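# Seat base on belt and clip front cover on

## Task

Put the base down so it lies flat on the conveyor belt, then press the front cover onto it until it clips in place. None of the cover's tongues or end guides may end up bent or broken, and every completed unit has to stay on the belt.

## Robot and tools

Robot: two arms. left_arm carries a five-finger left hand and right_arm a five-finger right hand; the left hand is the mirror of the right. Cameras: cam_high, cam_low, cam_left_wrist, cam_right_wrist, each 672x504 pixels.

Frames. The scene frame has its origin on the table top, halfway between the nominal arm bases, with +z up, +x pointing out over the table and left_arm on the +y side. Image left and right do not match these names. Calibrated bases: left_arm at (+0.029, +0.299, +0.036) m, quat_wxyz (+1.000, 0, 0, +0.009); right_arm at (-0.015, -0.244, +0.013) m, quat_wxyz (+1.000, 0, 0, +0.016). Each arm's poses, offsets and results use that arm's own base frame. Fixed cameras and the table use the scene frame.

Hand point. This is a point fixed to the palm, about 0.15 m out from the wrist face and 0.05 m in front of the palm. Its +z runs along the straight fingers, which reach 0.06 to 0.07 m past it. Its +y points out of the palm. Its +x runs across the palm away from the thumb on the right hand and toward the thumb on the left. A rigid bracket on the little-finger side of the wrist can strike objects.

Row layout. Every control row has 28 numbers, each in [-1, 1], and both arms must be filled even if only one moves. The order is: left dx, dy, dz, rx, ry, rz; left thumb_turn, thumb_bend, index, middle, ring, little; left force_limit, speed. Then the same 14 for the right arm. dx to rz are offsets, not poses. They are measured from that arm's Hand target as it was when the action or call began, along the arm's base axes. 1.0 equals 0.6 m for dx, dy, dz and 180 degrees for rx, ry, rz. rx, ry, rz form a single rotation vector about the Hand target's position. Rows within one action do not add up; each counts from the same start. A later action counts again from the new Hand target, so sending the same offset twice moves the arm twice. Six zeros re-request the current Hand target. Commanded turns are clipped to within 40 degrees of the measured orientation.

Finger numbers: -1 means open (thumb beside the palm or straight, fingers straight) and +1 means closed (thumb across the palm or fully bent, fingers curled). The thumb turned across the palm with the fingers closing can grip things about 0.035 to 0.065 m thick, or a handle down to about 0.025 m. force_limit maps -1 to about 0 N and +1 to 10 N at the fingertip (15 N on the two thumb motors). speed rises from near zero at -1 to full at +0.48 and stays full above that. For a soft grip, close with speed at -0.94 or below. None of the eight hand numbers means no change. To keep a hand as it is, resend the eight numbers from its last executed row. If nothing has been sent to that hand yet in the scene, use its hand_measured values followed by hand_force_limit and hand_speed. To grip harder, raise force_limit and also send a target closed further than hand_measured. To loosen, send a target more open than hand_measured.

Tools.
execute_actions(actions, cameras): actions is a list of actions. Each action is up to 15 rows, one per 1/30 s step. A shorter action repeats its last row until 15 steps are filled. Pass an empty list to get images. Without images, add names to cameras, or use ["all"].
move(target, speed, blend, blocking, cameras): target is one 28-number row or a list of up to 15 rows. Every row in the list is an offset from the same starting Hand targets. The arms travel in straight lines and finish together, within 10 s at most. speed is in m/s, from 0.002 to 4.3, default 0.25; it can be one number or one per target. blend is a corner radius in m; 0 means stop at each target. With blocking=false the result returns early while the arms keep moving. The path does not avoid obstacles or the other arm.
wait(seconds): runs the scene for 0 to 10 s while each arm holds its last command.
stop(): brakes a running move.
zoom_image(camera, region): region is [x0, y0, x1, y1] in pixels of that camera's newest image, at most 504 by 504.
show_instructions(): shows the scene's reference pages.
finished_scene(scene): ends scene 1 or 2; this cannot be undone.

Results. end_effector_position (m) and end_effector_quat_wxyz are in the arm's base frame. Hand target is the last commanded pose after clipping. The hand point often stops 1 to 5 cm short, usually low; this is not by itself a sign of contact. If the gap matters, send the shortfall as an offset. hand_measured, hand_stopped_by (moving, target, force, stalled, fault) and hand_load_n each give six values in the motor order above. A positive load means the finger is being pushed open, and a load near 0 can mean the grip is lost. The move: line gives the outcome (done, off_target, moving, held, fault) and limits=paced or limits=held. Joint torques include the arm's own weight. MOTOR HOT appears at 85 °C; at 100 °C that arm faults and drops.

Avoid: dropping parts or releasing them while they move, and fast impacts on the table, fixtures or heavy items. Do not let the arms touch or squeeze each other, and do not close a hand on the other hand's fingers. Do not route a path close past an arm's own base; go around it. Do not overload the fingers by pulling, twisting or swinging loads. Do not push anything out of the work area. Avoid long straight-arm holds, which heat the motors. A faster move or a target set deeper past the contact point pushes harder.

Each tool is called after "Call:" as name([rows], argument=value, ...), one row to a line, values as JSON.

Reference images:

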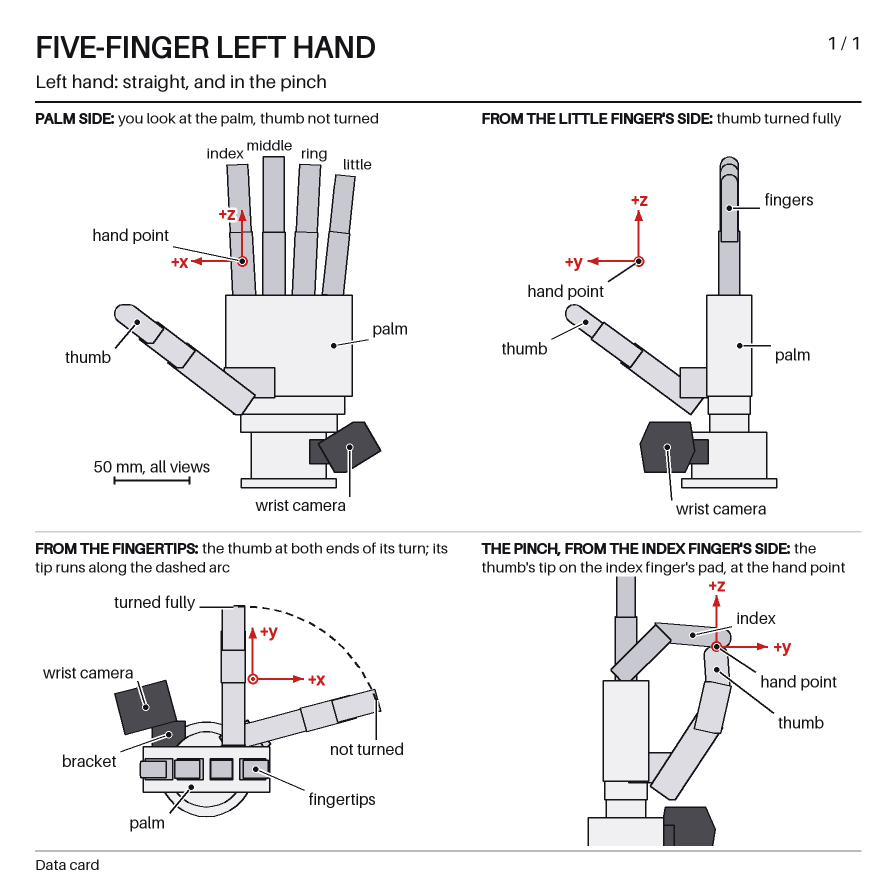

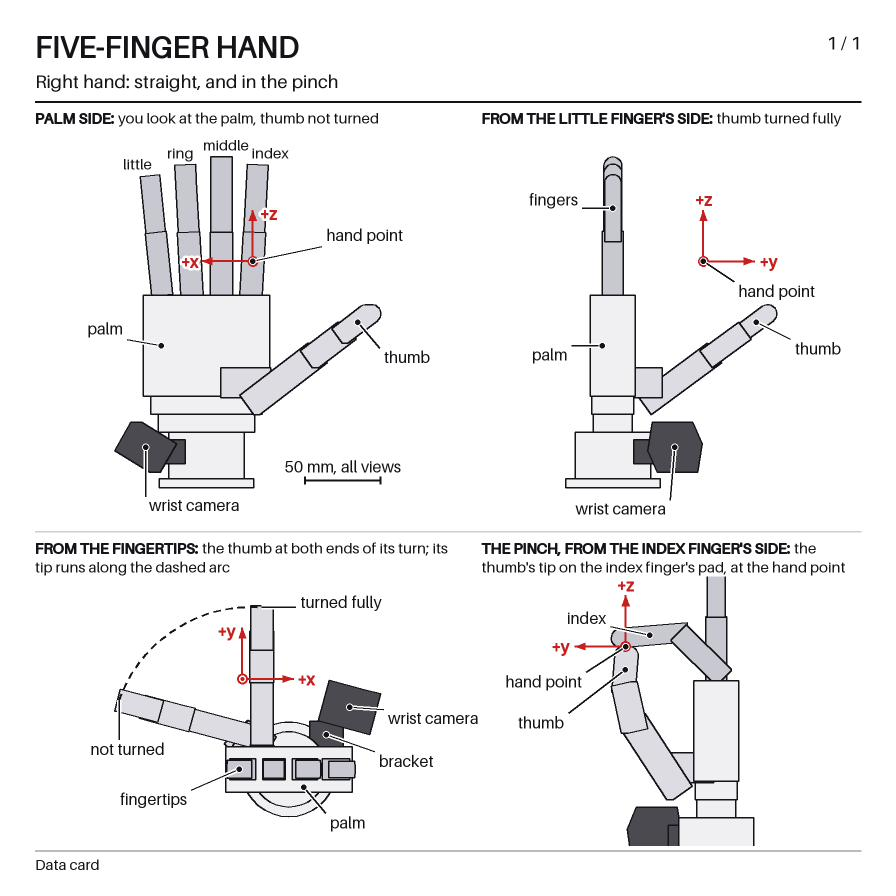

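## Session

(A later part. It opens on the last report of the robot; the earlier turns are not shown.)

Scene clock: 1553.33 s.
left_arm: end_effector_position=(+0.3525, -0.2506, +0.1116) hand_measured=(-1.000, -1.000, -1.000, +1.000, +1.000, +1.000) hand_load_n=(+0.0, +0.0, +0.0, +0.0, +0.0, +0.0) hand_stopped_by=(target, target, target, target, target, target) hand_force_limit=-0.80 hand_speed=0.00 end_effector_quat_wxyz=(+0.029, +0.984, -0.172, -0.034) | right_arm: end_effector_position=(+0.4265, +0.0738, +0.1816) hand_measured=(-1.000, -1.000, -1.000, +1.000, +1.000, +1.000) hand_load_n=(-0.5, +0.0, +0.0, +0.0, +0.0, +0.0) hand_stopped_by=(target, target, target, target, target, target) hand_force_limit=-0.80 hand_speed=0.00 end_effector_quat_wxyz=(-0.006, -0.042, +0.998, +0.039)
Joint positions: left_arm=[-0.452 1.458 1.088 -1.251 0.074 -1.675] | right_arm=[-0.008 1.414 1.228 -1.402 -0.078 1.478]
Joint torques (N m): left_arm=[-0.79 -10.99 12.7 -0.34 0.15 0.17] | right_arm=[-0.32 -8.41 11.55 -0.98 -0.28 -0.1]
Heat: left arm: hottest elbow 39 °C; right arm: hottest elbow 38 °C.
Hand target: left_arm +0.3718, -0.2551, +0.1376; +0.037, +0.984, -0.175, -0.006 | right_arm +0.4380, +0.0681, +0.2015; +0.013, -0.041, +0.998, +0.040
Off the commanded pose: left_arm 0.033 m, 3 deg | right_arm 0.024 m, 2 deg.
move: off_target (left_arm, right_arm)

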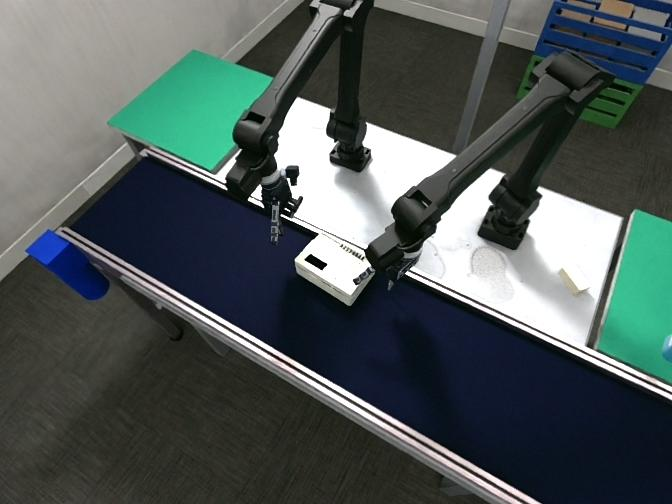

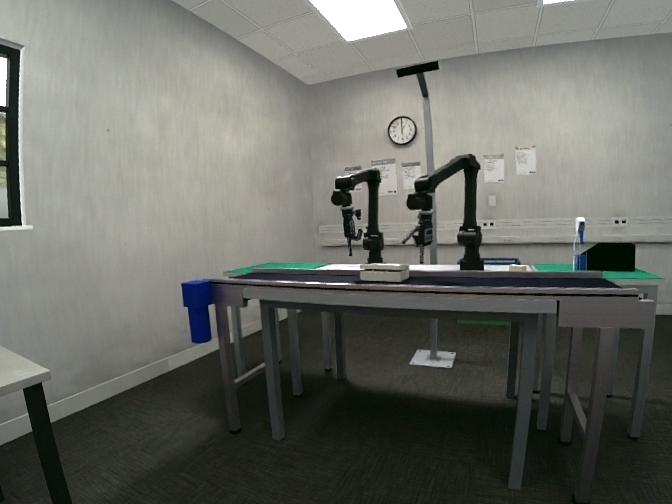

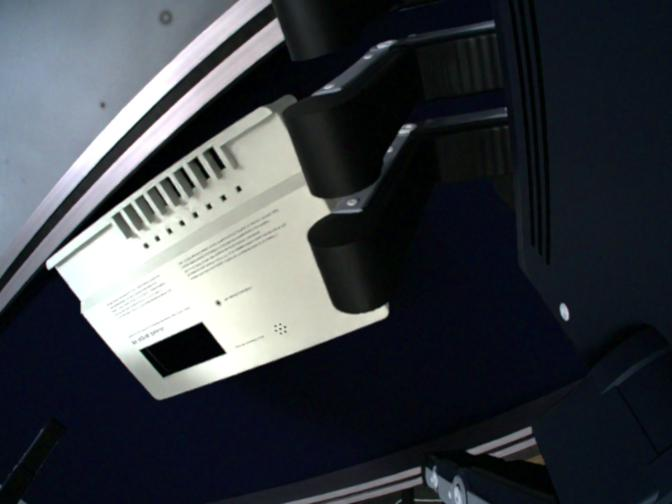

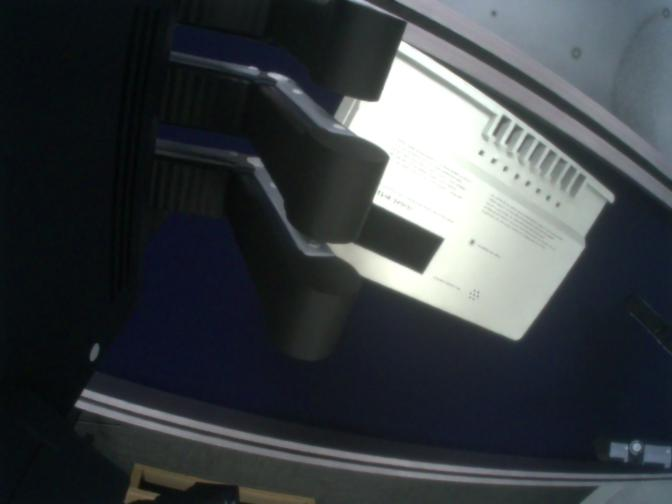

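Call:
zoom_image(camera="cam_high", region=[300, 262, 324, 286])

Call:
zoom_image(camera="cam_high", region=[320, 276, 344, 300])

Call:
zoom_image(camera="cam_low", region=[366, 264, 382, 280])

Call:
zoom_image(camera="cam_low", region=[378, 264, 394, 280])

Call:
zoom_image(camera="cam_low", region=[394, 260, 414, 280])

Scaled by 21.000 from the camera's 672x504 image, which has a finer 960x720 frame.

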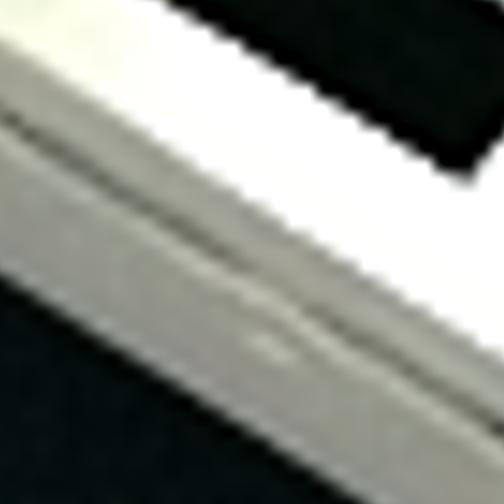

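Scaled by 21.000 from the camera's 672x504 image, which has a finer 960x720 frame.

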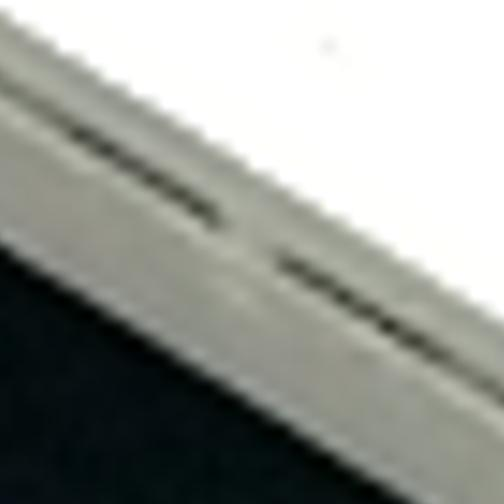

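Scaled by 31.500 from the camera's 672x504 image, which has a finer 960x720 frame.

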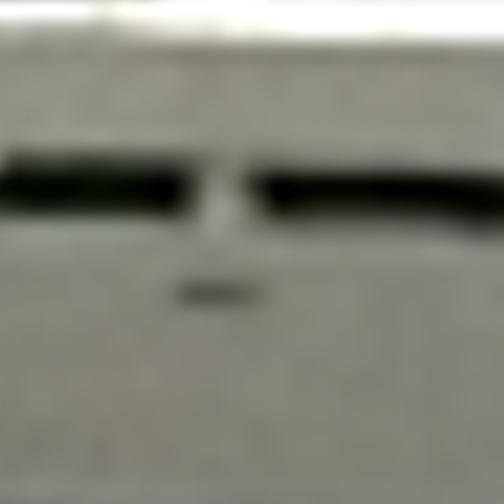

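Scaled by 31.500 from the camera's 672x504 image, which has a finer 960x720 frame.

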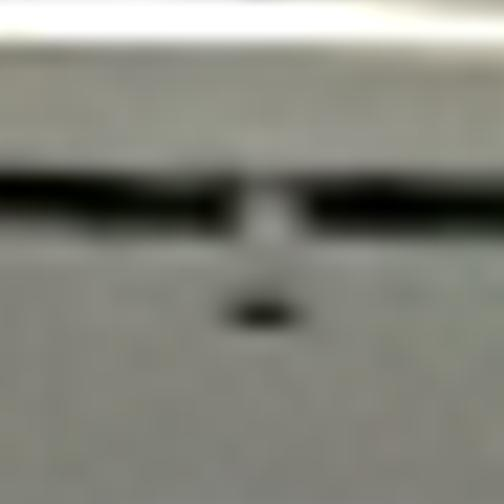

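Scaled by 25.200 from the camera's 672x504 image, which has a finer 960x720 frame.

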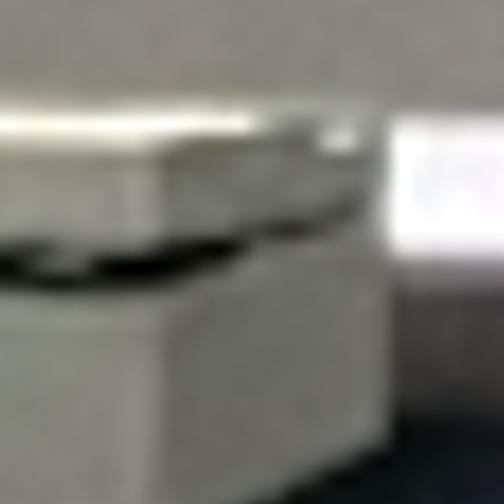

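Call:
zoom_image(camera="cam_left_wrist", region=[30, 80, 310, 300])

Call:
zoom_image(camera="cam_right_wrist", region=[330, 30, 630, 350])

Scaled by 1.800 from the camera's 672x504 image, which has a finer 960x720 frame.

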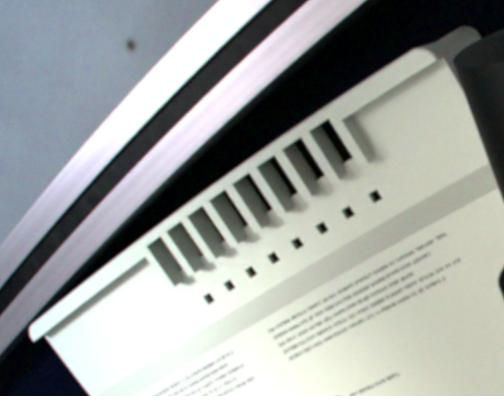

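Scaled by 1.575 from the camera's 672x504 image, which has a finer 960x720 frame.

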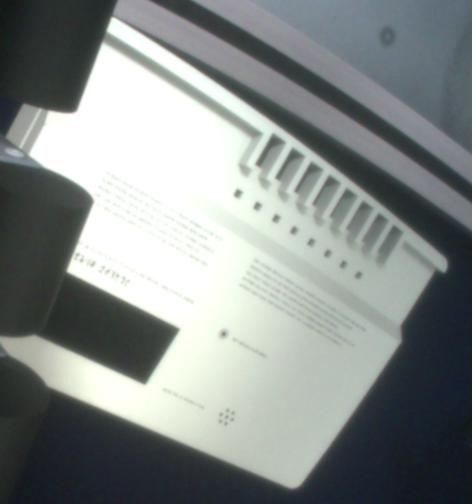

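Call:
move(target=[-0.03,0.42,0.1,0,0,0,-1,-1,-1,1,1,1,-0.8,0,0,0,0.1,0,0,0,-1,-1,-1,1,1,1,-0.8,0], speed=0.2, cameras=[])

Call:
move([
  [0,0,0,0,0,0,-1,-1,-1,1,1,1,-0.8,0,-0.17,0.1,0,0,0,0,-1,-1,-1,1,1,1,-0.8,0],
  [0,0,0,0,0,0,-1,-1,-1,1,1,1,-0.8,0,-0.18,0.37,-0.05,0,0,0,-1,-1,-1,1,1,1,-0.8,0],
], speed=0.2, blend=0.03, cameras=["all"])

Scene clock: 1563.10 s.
left_arm: end_effector_position=(+0.3384, -0.0093, +0.1754) hand_measured=(-1.000, -1.000, -1.000, +1.000, +1.000, +1.000) hand_load_n=(+0.0, +0.0, +0.0, +0.0, +0.0, +0.0) hand_stopped_by=(target, target, target, target, target, target) hand_force_limit=-0.80 hand_speed=0.00 end_effector_quat_wxyz=(+0.045, +0.984, -0.171, -0.032) | right_arm: end_effector_position=(+0.4290, +0.0738, +0.2399) hand_measured=(-1.000, -1.000, -1.000, +1.000, +1.000, +1.000) hand_load_n=(+0.0, +0.0, +0.0, +0.0, +0.0, +0.0) hand_stopped_by=(target, target, target, target, target, target) hand_force_limit=-0.80 hand_speed=0.00 end_effector_quat_wxyz=(-0.008, -0.042, +0.998, +0.040)
Joint positions: left_arm=[0.209 1.297 1.097 -1.463 0.06 -1.014] | right_arm=[-0.008 1.406 1.375 -1.559 -0.078 1.478]
Joint torques (N m): left_arm=[-0.91 -8.29 13.33 -0.4 0.27 0.13] | right_arm=[-0.21 -8.7 11.88 -1.03 -0.28 -0.1]
Motor temperatures (°C): left_arm=[22 26 39 21 24 20] | right_arm=[24 27 40 20 26 20]
Heat: left arm: hottest elbow 39 °C; right arm: hottest elbow 40 °C.
Hand target: left_arm +0.3539, -0.0031, +0.1976; +0.037, +0.984, -0.175, -0.006 | right_arm +0.4379, +0.0681, +0.2615; +0.013, -0.041, +0.998, +0.040
Off the commanded pose: left_arm 0.028 m, 3 deg | right_arm 0.024 m, 2 deg.
move: off_target (left_arm, right_arm)
No camera images: "cameras" was empty.

Scene clock: 1565.40 s.
left_arm: end_effector_position=(+0.3382, -0.0093, +0.1755) hand_measured=(-1.000, -1.000, -1.000, +1.000, +1.000, +1.000) hand_load_n=(+0.0, +0.0, +0.0, +0.0, +0.0, +0.0) hand_stopped_by=(target, target, target, target, target, target) hand_force_limit=-0.80 hand_speed=0.00 end_effector_quat_wxyz=(+0.045, +0.984, -0.172, -0.032) | right_arm: end_effector_position=(+0.3174, +0.2775, +0.2138) hand_measured=(-1.000, -1.000, -1.000, +1.000, +1.000, +1.000) hand_load_n=(+0.0, +0.0, +0.0, +0.0, +0.0, +0.0) hand_stopped_by=(target, target, target, target, target, target) hand_force_limit=-0.80 hand_speed=0.00 end_effector_quat_wxyz=(-0.010, -0.046, +0.998, +0.030)
Joint positions: left_arm=[0.209 1.297 1.097 -1.464 0.06 -1.013] | right_arm=[0.603 1.28 1.19 -1.467 -0.061 2.081]
Joint torques (N m): left_arm=[-0.91 -8.29 13.34 -0.38 0.27 0.15] | right_arm=[1.49 -6.01 11.92 -0.02 -0.08 0.08]
Heat: left arm: hottest elbow 40 °C; right arm: hottest elbow 40 °C.
Hand target: left_arm +0.3538, -0.0031, +0.1975; +0.037, +0.984, -0.175, -0.007 | right_arm +0.3300, +0.2902, +0.2315; +0.013, -0.041, +0.998, +0.040
Off the commanded pose: left_arm 0.028 m, 3 deg | right_arm 0.025 m, 3 deg.
joint sent to its limit (right arm) — joint 6 (wrist roll), upper limit. The joint targets still meet the commanded pose.
move: off_target (left_arm, right_arm)

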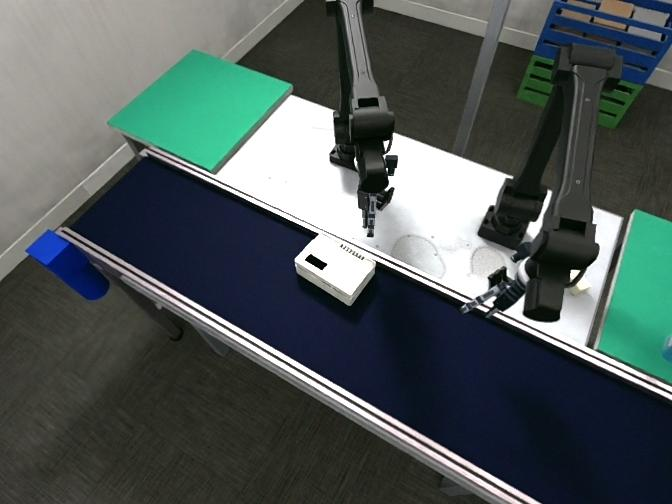

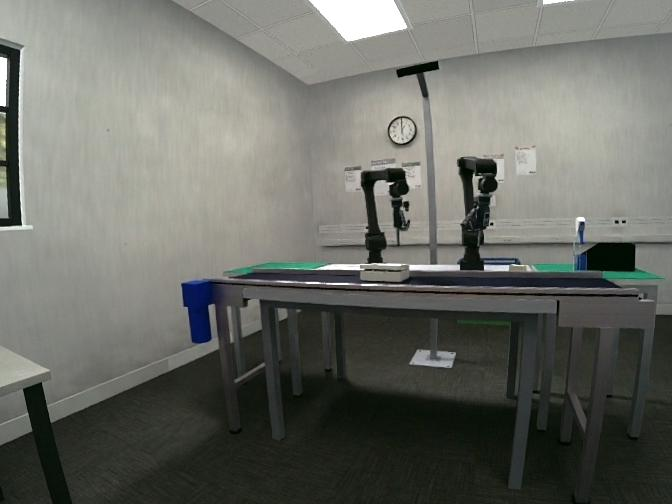

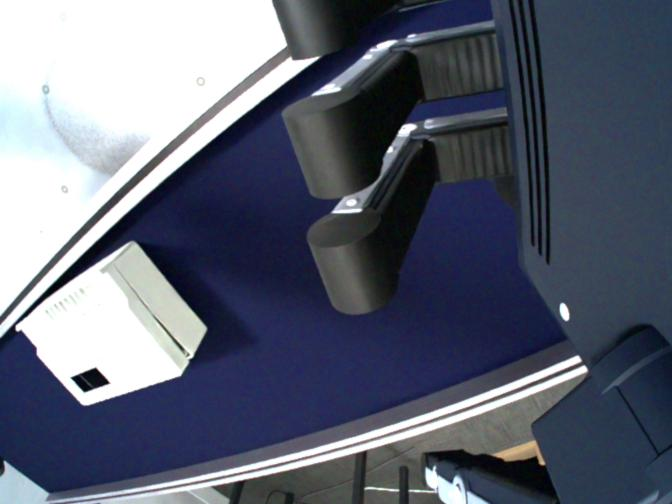

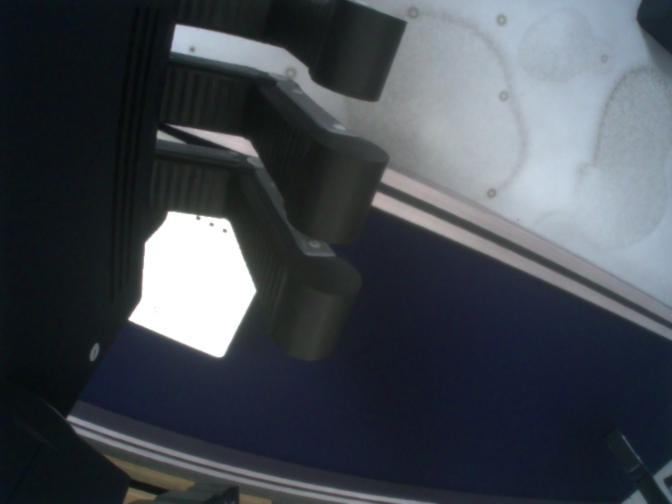

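Call:
zoom_image(camera="cam_left_wrist", region=[60, 220, 230, 420])

Call:
zoom_image(camera="cam_high", region=[285, 225, 385, 315])

Scaled by 2.520 from the camera's 672x504 image, which has a finer 960x720 frame.

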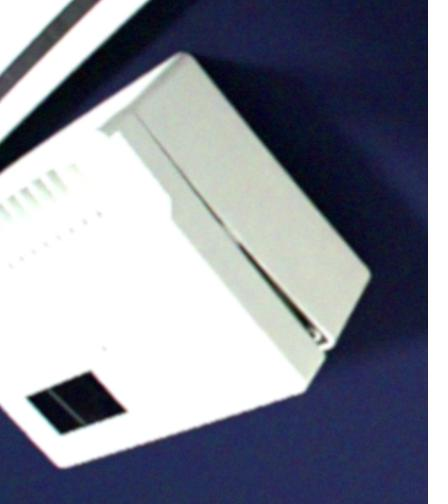

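Scaled by 5.040 from the camera's 672x504 image, which has a finer 960x720 frame.

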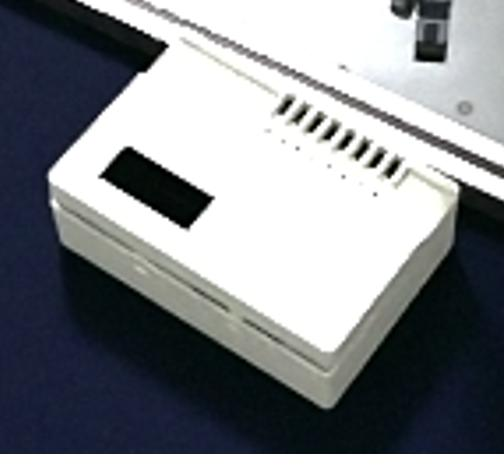

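Call:
move(target=[0,0,0,0,0,0,-1,-1,-1,1,1,1,-0.8,0,0,-0.45,0.03,0,0,0,-1,-1,-1,1,1,1,-0.8,0], speed=0.25, cameras=[])

Call:
move([
  [0.05,-0.3,0.0,-0.1,0,0,-1,-1,-1,-1,-1,-1,-0.6,0,0,0,0,0,0,0,-1,-1,-1,1,1,1,-0.8,0],
  [0.1,-0.62,-0.02,-0.1,0,0,-1,-1,-1,-1,-1,-1,-0.6,0,0,0,0,0,0,0,-1,-1,-1,1,1,1,-0.8,0],
], speed=0.2, blend=0.03, cameras=["all"])

Scene clock: 1573.20 s.
left_arm: end_effector_position=(+0.3382, -0.0093, +0.1755) hand_measured=(-1.000, -1.000, -1.000, +1.000, +1.000, +1.000) hand_load_n=(+0.0, +0.0, +0.0, +0.0, -0.5, +0.0) hand_stopped_by=(target, target, target, target, target, target) hand_force_limit=-0.80 hand_speed=0.00 end_effector_quat_wxyz=(+0.045, +0.984, -0.172, -0.032) | right_arm: end_effector_position=(+0.3243, +0.0253, +0.2399) hand_measured=(-1.000, -1.000, -1.000, +1.000, +1.000, +1.000) hand_load_n=(+0.0, -0.5, +0.0, +0.0, +0.5, +0.0) hand_stopped_by=(target, target, target, target, target, target) hand_force_limit=-0.80 hand_speed=0.00 end_effector_quat_wxyz=(+0.007, -0.042, +0.998, +0.040)
Joint positions: left_arm=[0.209 1.297 1.097 -1.464 0.06 -1.013] | right_arm=[-0.174 1.124 1.126 -1.576 -0.081 1.313]
Joint torques (N m): left_arm=[-0.97 -8.41 13.3 -0.39 0.27 0.14] | right_arm=[-0.21 -3.84 10.66 -1.02 -0.29 -0.1]
Heat: left arm: hottest elbow 41 °C; right arm: hottest elbow 41 °C.
Hand target: left_arm +0.3538, -0.0031, +0.1975; +0.037, +0.984, -0.175, -0.007 | right_arm +0.3299, +0.0201, +0.2496; +0.013, -0.040, +0.998, +0.040
Off the commanded pose: left_arm 0.028 m, 3 deg | right_arm 0.012 m, 1 deg.
move: off_target (left_arm, right_arm)
No camera images: "cameras" was empty.

Scene clock: 1575.97 s.
left_arm: end_effector_position=(+0.3946, -0.3619, +0.1649) hand_measured=(-1.000, -1.000, -1.000, -1.000, -1.000, -1.000) hand_load_n=(+0.0, +0.0, +0.0, +0.0, +0.0, +0.0) hand_stopped_by=(target, target, target, target, target, target) hand_force_limit=-0.60 hand_speed=0.00 end_effector_quat_wxyz=(+0.183, +0.967, -0.175, -0.004) | right_arm: end_effector_position=(+0.3242, +0.0253, +0.2399) hand_measured=(-1.000, -1.000, -1.000, +1.000, +1.000, +1.000) hand_load_n=(+0.0, +0.0, +0.0, +0.0, +0.5, +0.0) hand_stopped_by=(target, target, target, target, target, target) hand_force_limit=-0.80 hand_speed=0.00 end_effector_quat_wxyz=(+0.007, -0.042, +0.998, +0.040)
Joint positions: left_arm=[-0.522 1.565 1.265 -1.149 0.348 -1.756] | right_arm=[-0.174 1.124 1.126 -1.576 -0.081 1.312]
Joint torques (N m): left_arm=[-2.08 -11.34 13.6 0.76 0.25 -0.18] | right_arm=[-0.32 -3.9 10.65 -0.99 -0.28 -0.09]
Heat: left arm: hottest elbow 41 °C; right arm: hottest elbow 41 °C.
Hand target: left_arm +0.4138, -0.3752, +0.1857; +0.191, +0.966, -0.174, +0.021 | right_arm +0.3299, +0.0201, +0.2496; +0.013, -0.040, +0.998, +0.040
Off the commanded pose: left_arm 0.031 m, 3 deg | right_arm 0.012 m, 1 deg.
move: off_target (left_arm, right_arm)

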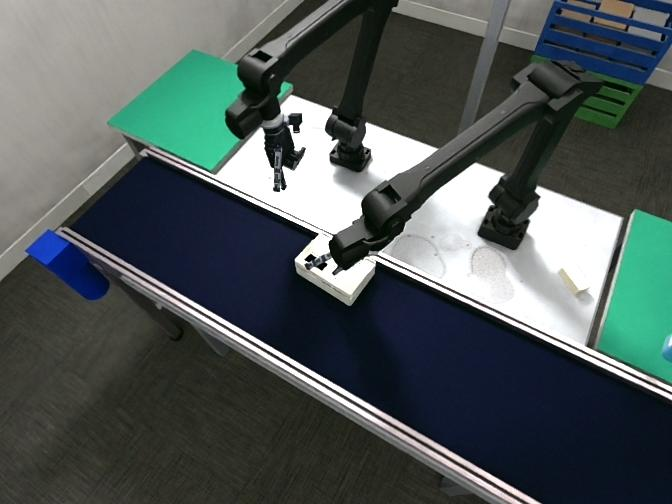

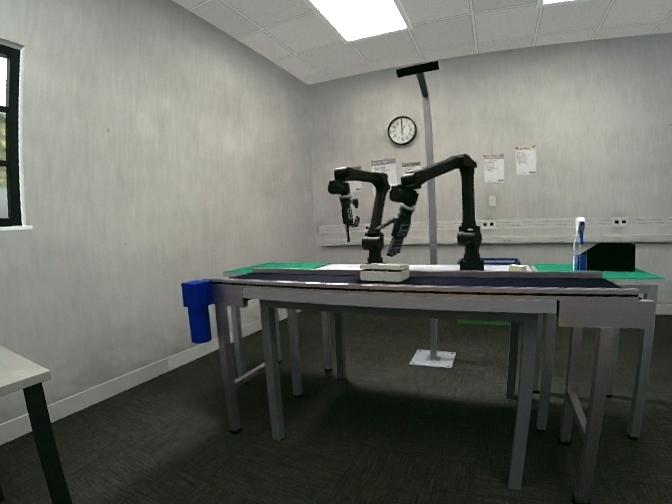

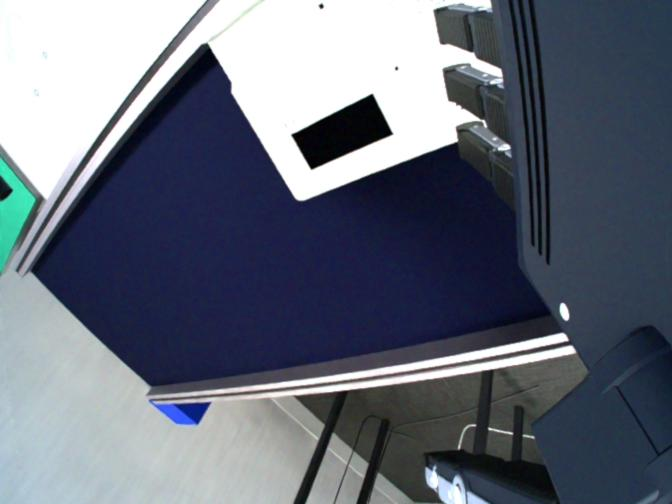

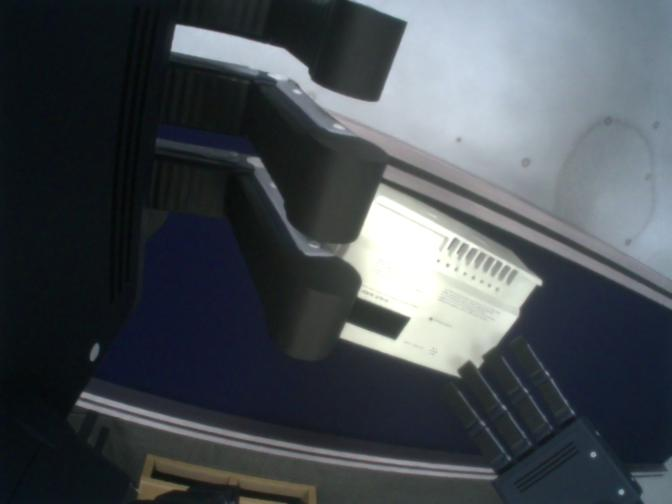

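Call:
move(target=[-0.02,-0.025,-0.085,0,0,0,-1,-1,-1,-1,-1,-1,-0.6,0,0,0,0,0,0,0,-1,-1,-1,1,1,1,-0.8,0], speed=0.08, cameras=["all"])

Call:
zoom_image(camera="cam_low", region=[356, 244, 414, 286])

Call:
zoom_image(camera="cam_high", region=[290, 225, 390, 315])

Scene clock: 1580.20 s.
left_arm: end_effector_position=(+0.4027, -0.3853, +0.1375) hand_measured=(-1.000, -1.000, -1.000, -1.000, -1.000, -1.000) hand_load_n=(+0.0, +0.0, +0.0, +0.0, +0.0, +0.0) hand_stopped_by=(target, target, target, target, target, target) hand_force_limit=-0.60 hand_speed=0.00 end_effector_quat_wxyz=(+0.191, +0.965, -0.177, +0.020) | right_arm: end_effector_position=(+0.3242, +0.0253, +0.2399) hand_measured=(-1.000, -1.000, -1.000, +1.000, +1.000, +1.000) hand_load_n=(+0.0, +0.0, +0.0, +0.0, +0.0, +0.5) hand_stopped_by=(target, target, target, target, target, target) hand_force_limit=-0.80 hand_speed=0.00 end_effector_quat_wxyz=(+0.007, -0.042, +0.998, +0.040)
Joint positions: left_arm=[-0.557 1.607 1.228 -1.005 0.34 -1.798] | right_arm=[-0.174 1.124 1.126 -1.576 -0.081 1.312]
Joint torques (N m): left_arm=[-2.32 -11.75 7.95 1.02 0.24 -0.2] | right_arm=[-0.32 -3.96 10.65 -0.98 -0.29 -0.1]
Heat: left arm: hottest elbow 42 °C; right arm: hottest elbow 41 °C.
Hand target: left_arm +0.4019, -0.3900, +0.1345; +0.191, +0.966, -0.174, +0.021 | right_arm +0.3299, +0.0201, +0.2496; +0.013, -0.040, +0.998, +0.040
Off the commanded pose: left_arm 0.006 m, 0 deg | right_arm 0.012 m, 1 deg.
move: off_target (right_arm)

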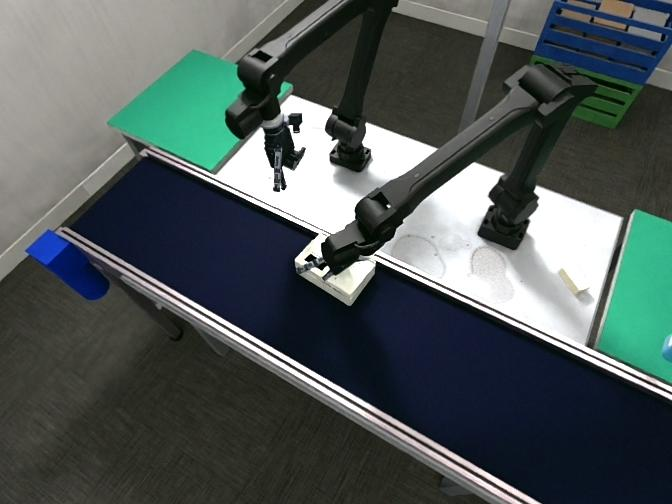

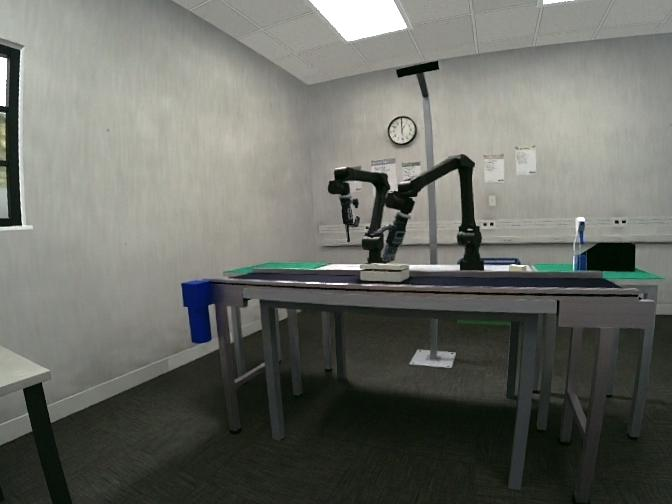

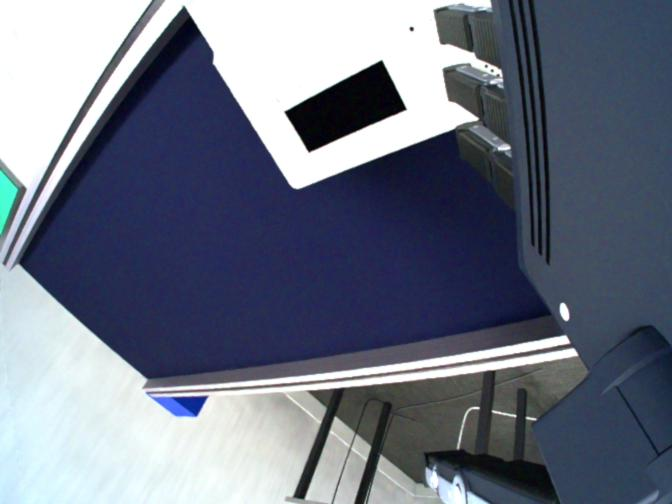

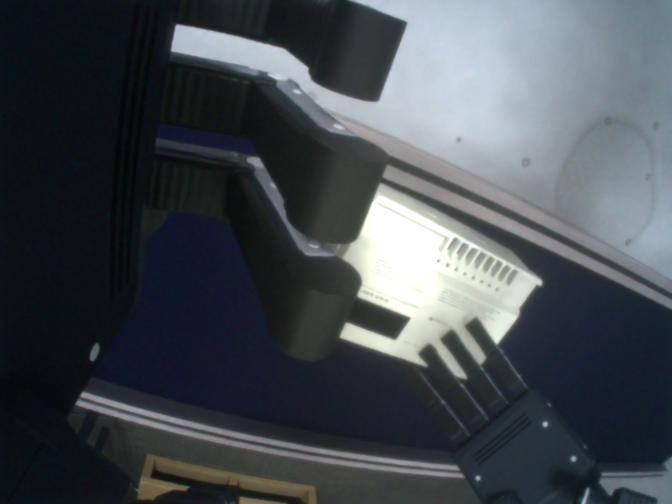

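Scaled by 8.690 from the camera's 672x504 image, which has a finer 960x720 frame.

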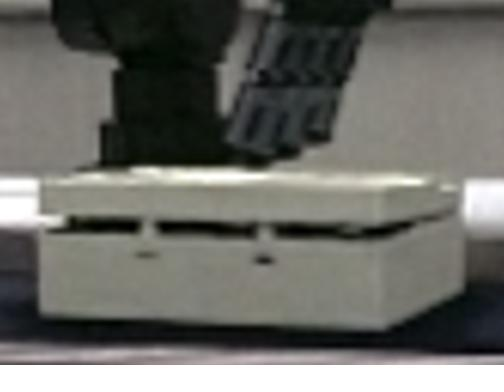

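Scaled by 5.040 from the camera's 672x504 image, which has a finer 960x720 frame.

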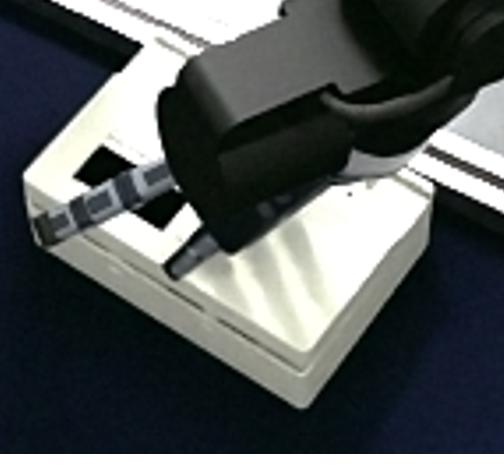

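Call:
move([
  [-0.024,0,-0.01,0,0,0,-1,-1,-1,-1,-1,-1,-0.6,0,0,0,0,0,0,0,-1,-1,-1,1,1,1,-0.8,0],
  [-0.024,0,-0.035,0,0,0,-1,-1,-1,-1,-1,-1,-0.6,0,0,0,0,0,0,0,-1,-1,-1,1,1,1,-0.8,0],
], speed=0.04, cameras=["all"])

Call:
zoom_image(camera="cam_low", region=[356, 244, 414, 286])

Call:
zoom_image(camera="cam_high", region=[290, 225, 390, 315])

Scene clock: 1584.10 s.
left_arm: end_effector_position=(+0.3963, -0.3839, +0.1297) hand_measured=(-1.000, -1.000, -1.000, -1.000, -1.000, -1.000) hand_load_n=(+0.0, +0.0, +0.0, +0.0, +0.0, +0.0) hand_stopped_by=(target, target, target, target, target, target) hand_force_limit=-0.60 hand_speed=0.00 end_effector_quat_wxyz=(+0.193, +0.965, -0.174, +0.032) | right_arm: end_effector_position=(+0.3242, +0.0253, +0.2399) hand_measured=(-1.000, -1.000, -1.000, +1.000, +1.000, +1.000) hand_load_n=(+0.0, +0.0, +0.0, +0.0, +0.0, +0.0) hand_stopped_by=(target, target, target, target, target, target) hand_force_limit=-0.80 hand_speed=0.00 end_effector_quat_wxyz=(+0.007, -0.042, +0.998, +0.040)
Joint positions: left_arm=[-0.565 1.586 1.175 -0.946 0.334 -1.816] | right_arm=[-0.174 1.124 1.126 -1.576 -0.081 1.312]
Joint torques (N m): left_arm=[-2.96 -10.58 6.54 1.39 0.32 -0.19] | right_arm=[-0.38 -3.96 10.66 -1.01 -0.29 -0.1]
Heat: left arm: hottest elbow 41 °C; right arm: hottest elbow 41 °C.
Hand target: left_arm +0.3875, -0.3901, +0.1136; +0.191, +0.966, -0.174, +0.021 | right_arm +0.3299, +0.0201, +0.2496; +0.013, -0.040, +0.998, +0.040
Off the commanded pose: left_arm 0.019 m, 1 deg | right_arm 0.012 m, 1 deg.
move: off_target (left_arm, right_arm)

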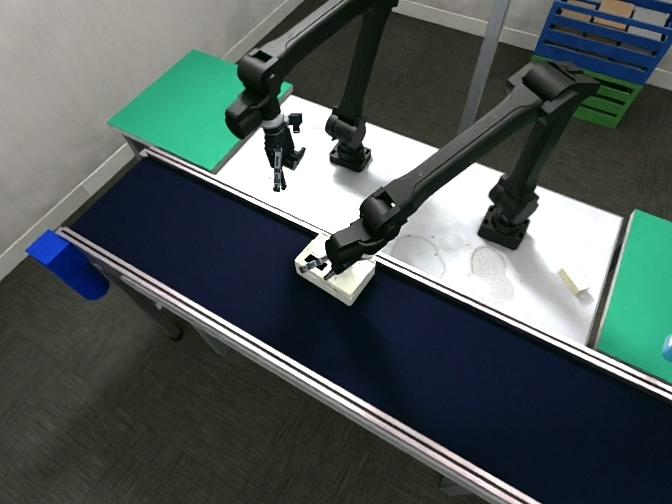

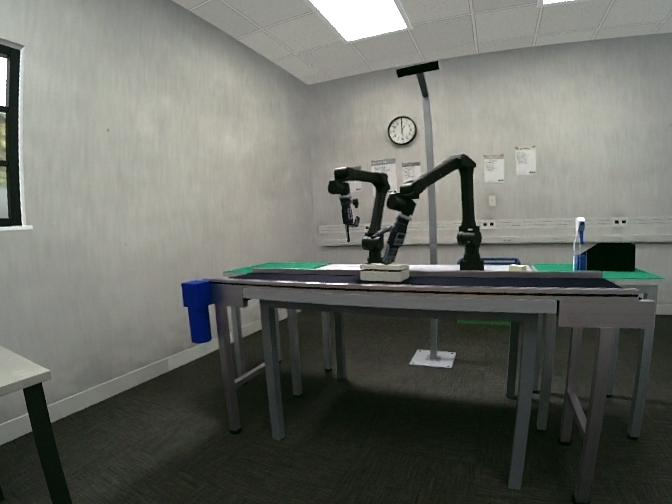

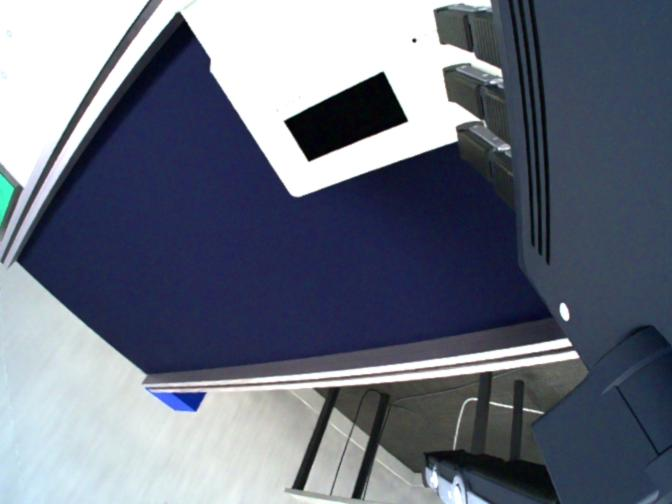

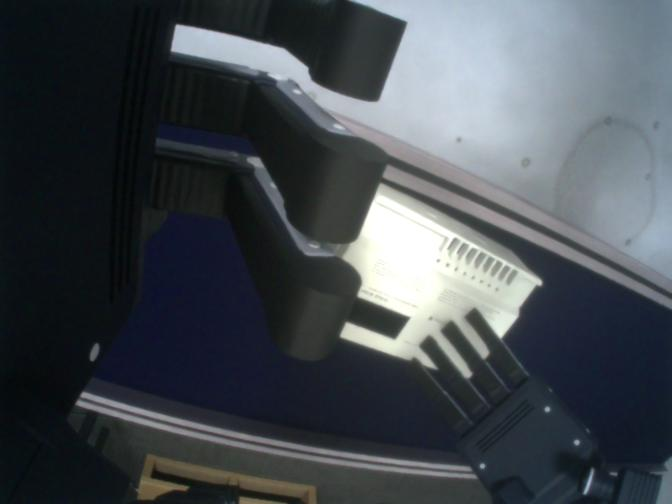

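Scaled by 8.690 from the camera's 672x504 image, which has a finer 960x720 frame.

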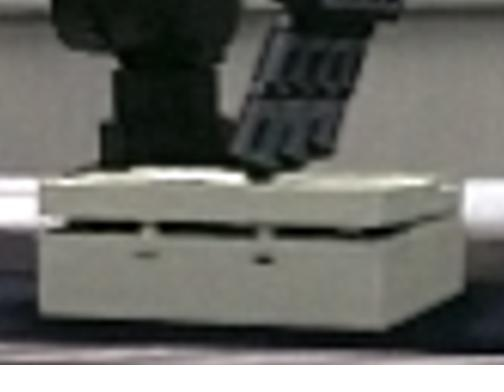

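Scaled by 5.040 from the camera's 672x504 image, which has a finer 960x720 frame.

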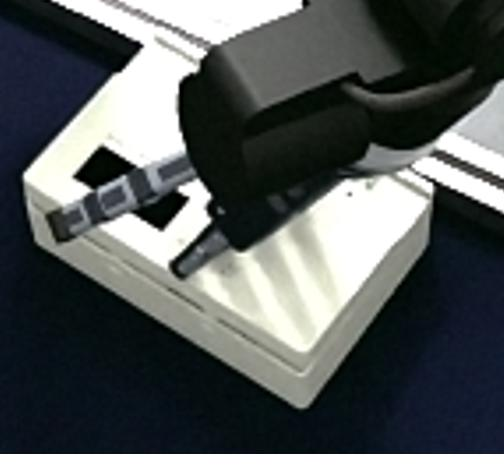

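Call:
move([
  [-0.01,-0.02,0.05,0,0,0,-1,-1,-1,-1,-1,-1,-0.6,0,0,0,0,0,0,0,-1,-1,-1,1,1,1,-0.8,0],
  [-0.035,-0.035,0.05,0,0,0,-1,-1,-1,-1,-1,-1,-0.6,0,0,0,0,0,0,0,-1,-1,-1,1,1,1,-0.8,0],
  [-0.035,-0.035,0.0,0,0,0,-1,-1,-1,-1,-1,-1,-0.6,0,0,0,0,0,0,0,-1,-1,-1,1,1,1,-0.8,0],
], speed=0.05, cameras=["cam_low","cam_high"])

Call:
zoom_image(camera="cam_low", region=[356, 244, 414, 286])

Call:
zoom_image(camera="cam_high", region=[290, 225, 390, 315])

Scene clock: 1589.53 s.
left_arm: end_effector_position=(+0.3659, -0.4078, +0.1273) hand_measured=(-1.000, -1.000, -1.000, -1.000, -1.000, -1.000) hand_load_n=(+0.0, +0.0, +0.0, -0.5, +0.0, +0.0) hand_stopped_by=(target, target, target, target, target, target) hand_force_limit=-0.60 hand_speed=0.00 end_effector_quat_wxyz=(+0.193, +0.965, -0.178, +0.021) | right_arm: end_effector_position=(+0.3242, +0.0253, +0.2399) hand_measured=(-1.000, -1.000, -1.000, +1.000, +1.000, +1.000) hand_load_n=(+0.0, +0.0, +0.0, +0.0, +0.0, +0.0) hand_stopped_by=(target, target, target, target, target, target) hand_force_limit=-0.80 hand_speed=0.00 end_effector_quat_wxyz=(+0.007, -0.042, +0.998, +0.040)
Joint positions: left_arm=[-0.641 1.57 1.15 -0.934 0.328 -1.882] | right_arm=[-0.174 1.124 1.126 -1.576 -0.081 1.312]
Joint torques (N m): left_arm=[-2.14 -10.34 6.94 2.04 0.06 -0.21] | right_arm=[-0.32 -4.07 10.66 -0.99 -0.28 -0.11]
Heat: left arm: hottest elbow 41 °C; right arm: hottest elbow 41 °C.
Hand target: left_arm +0.3664, -0.4111, +0.1134; +0.191, +0.966, -0.174, +0.021 | right_arm +0.3299, +0.0201, +0.2496; +0.013, -0.040, +0.998, +0.040
Off the commanded pose: left_arm 0.014 m, 1 deg | right_arm 0.012 m, 1 deg.
move: off_target (left_arm, right_arm)
Images, in order (width x height): cam_high 672x504, cam_low 672x504.

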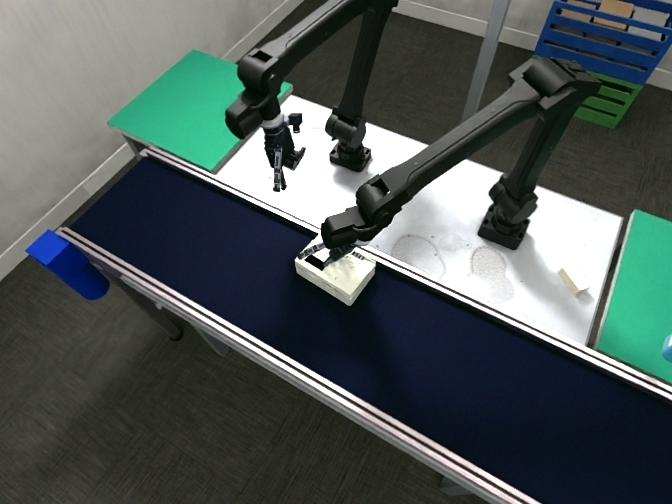

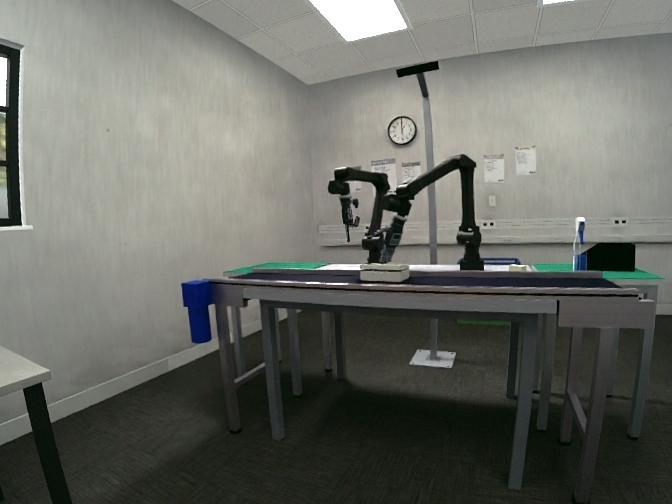

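Scaled by 8.690 from the camera's 672x504 image, which has a finer 960x720 frame.

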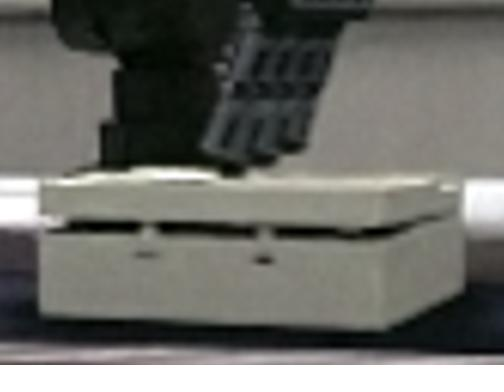

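Scaled by 5.040 from the camera's 672x504 image, which has a finer 960x720 frame.

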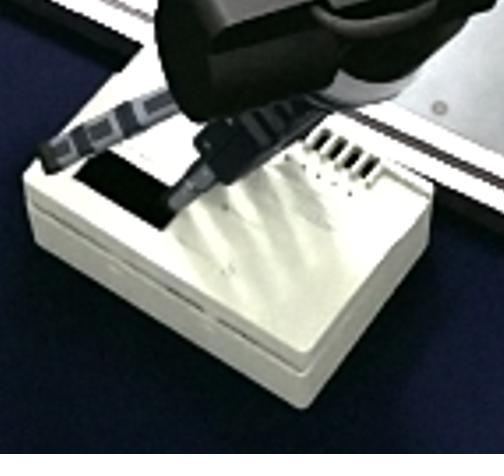

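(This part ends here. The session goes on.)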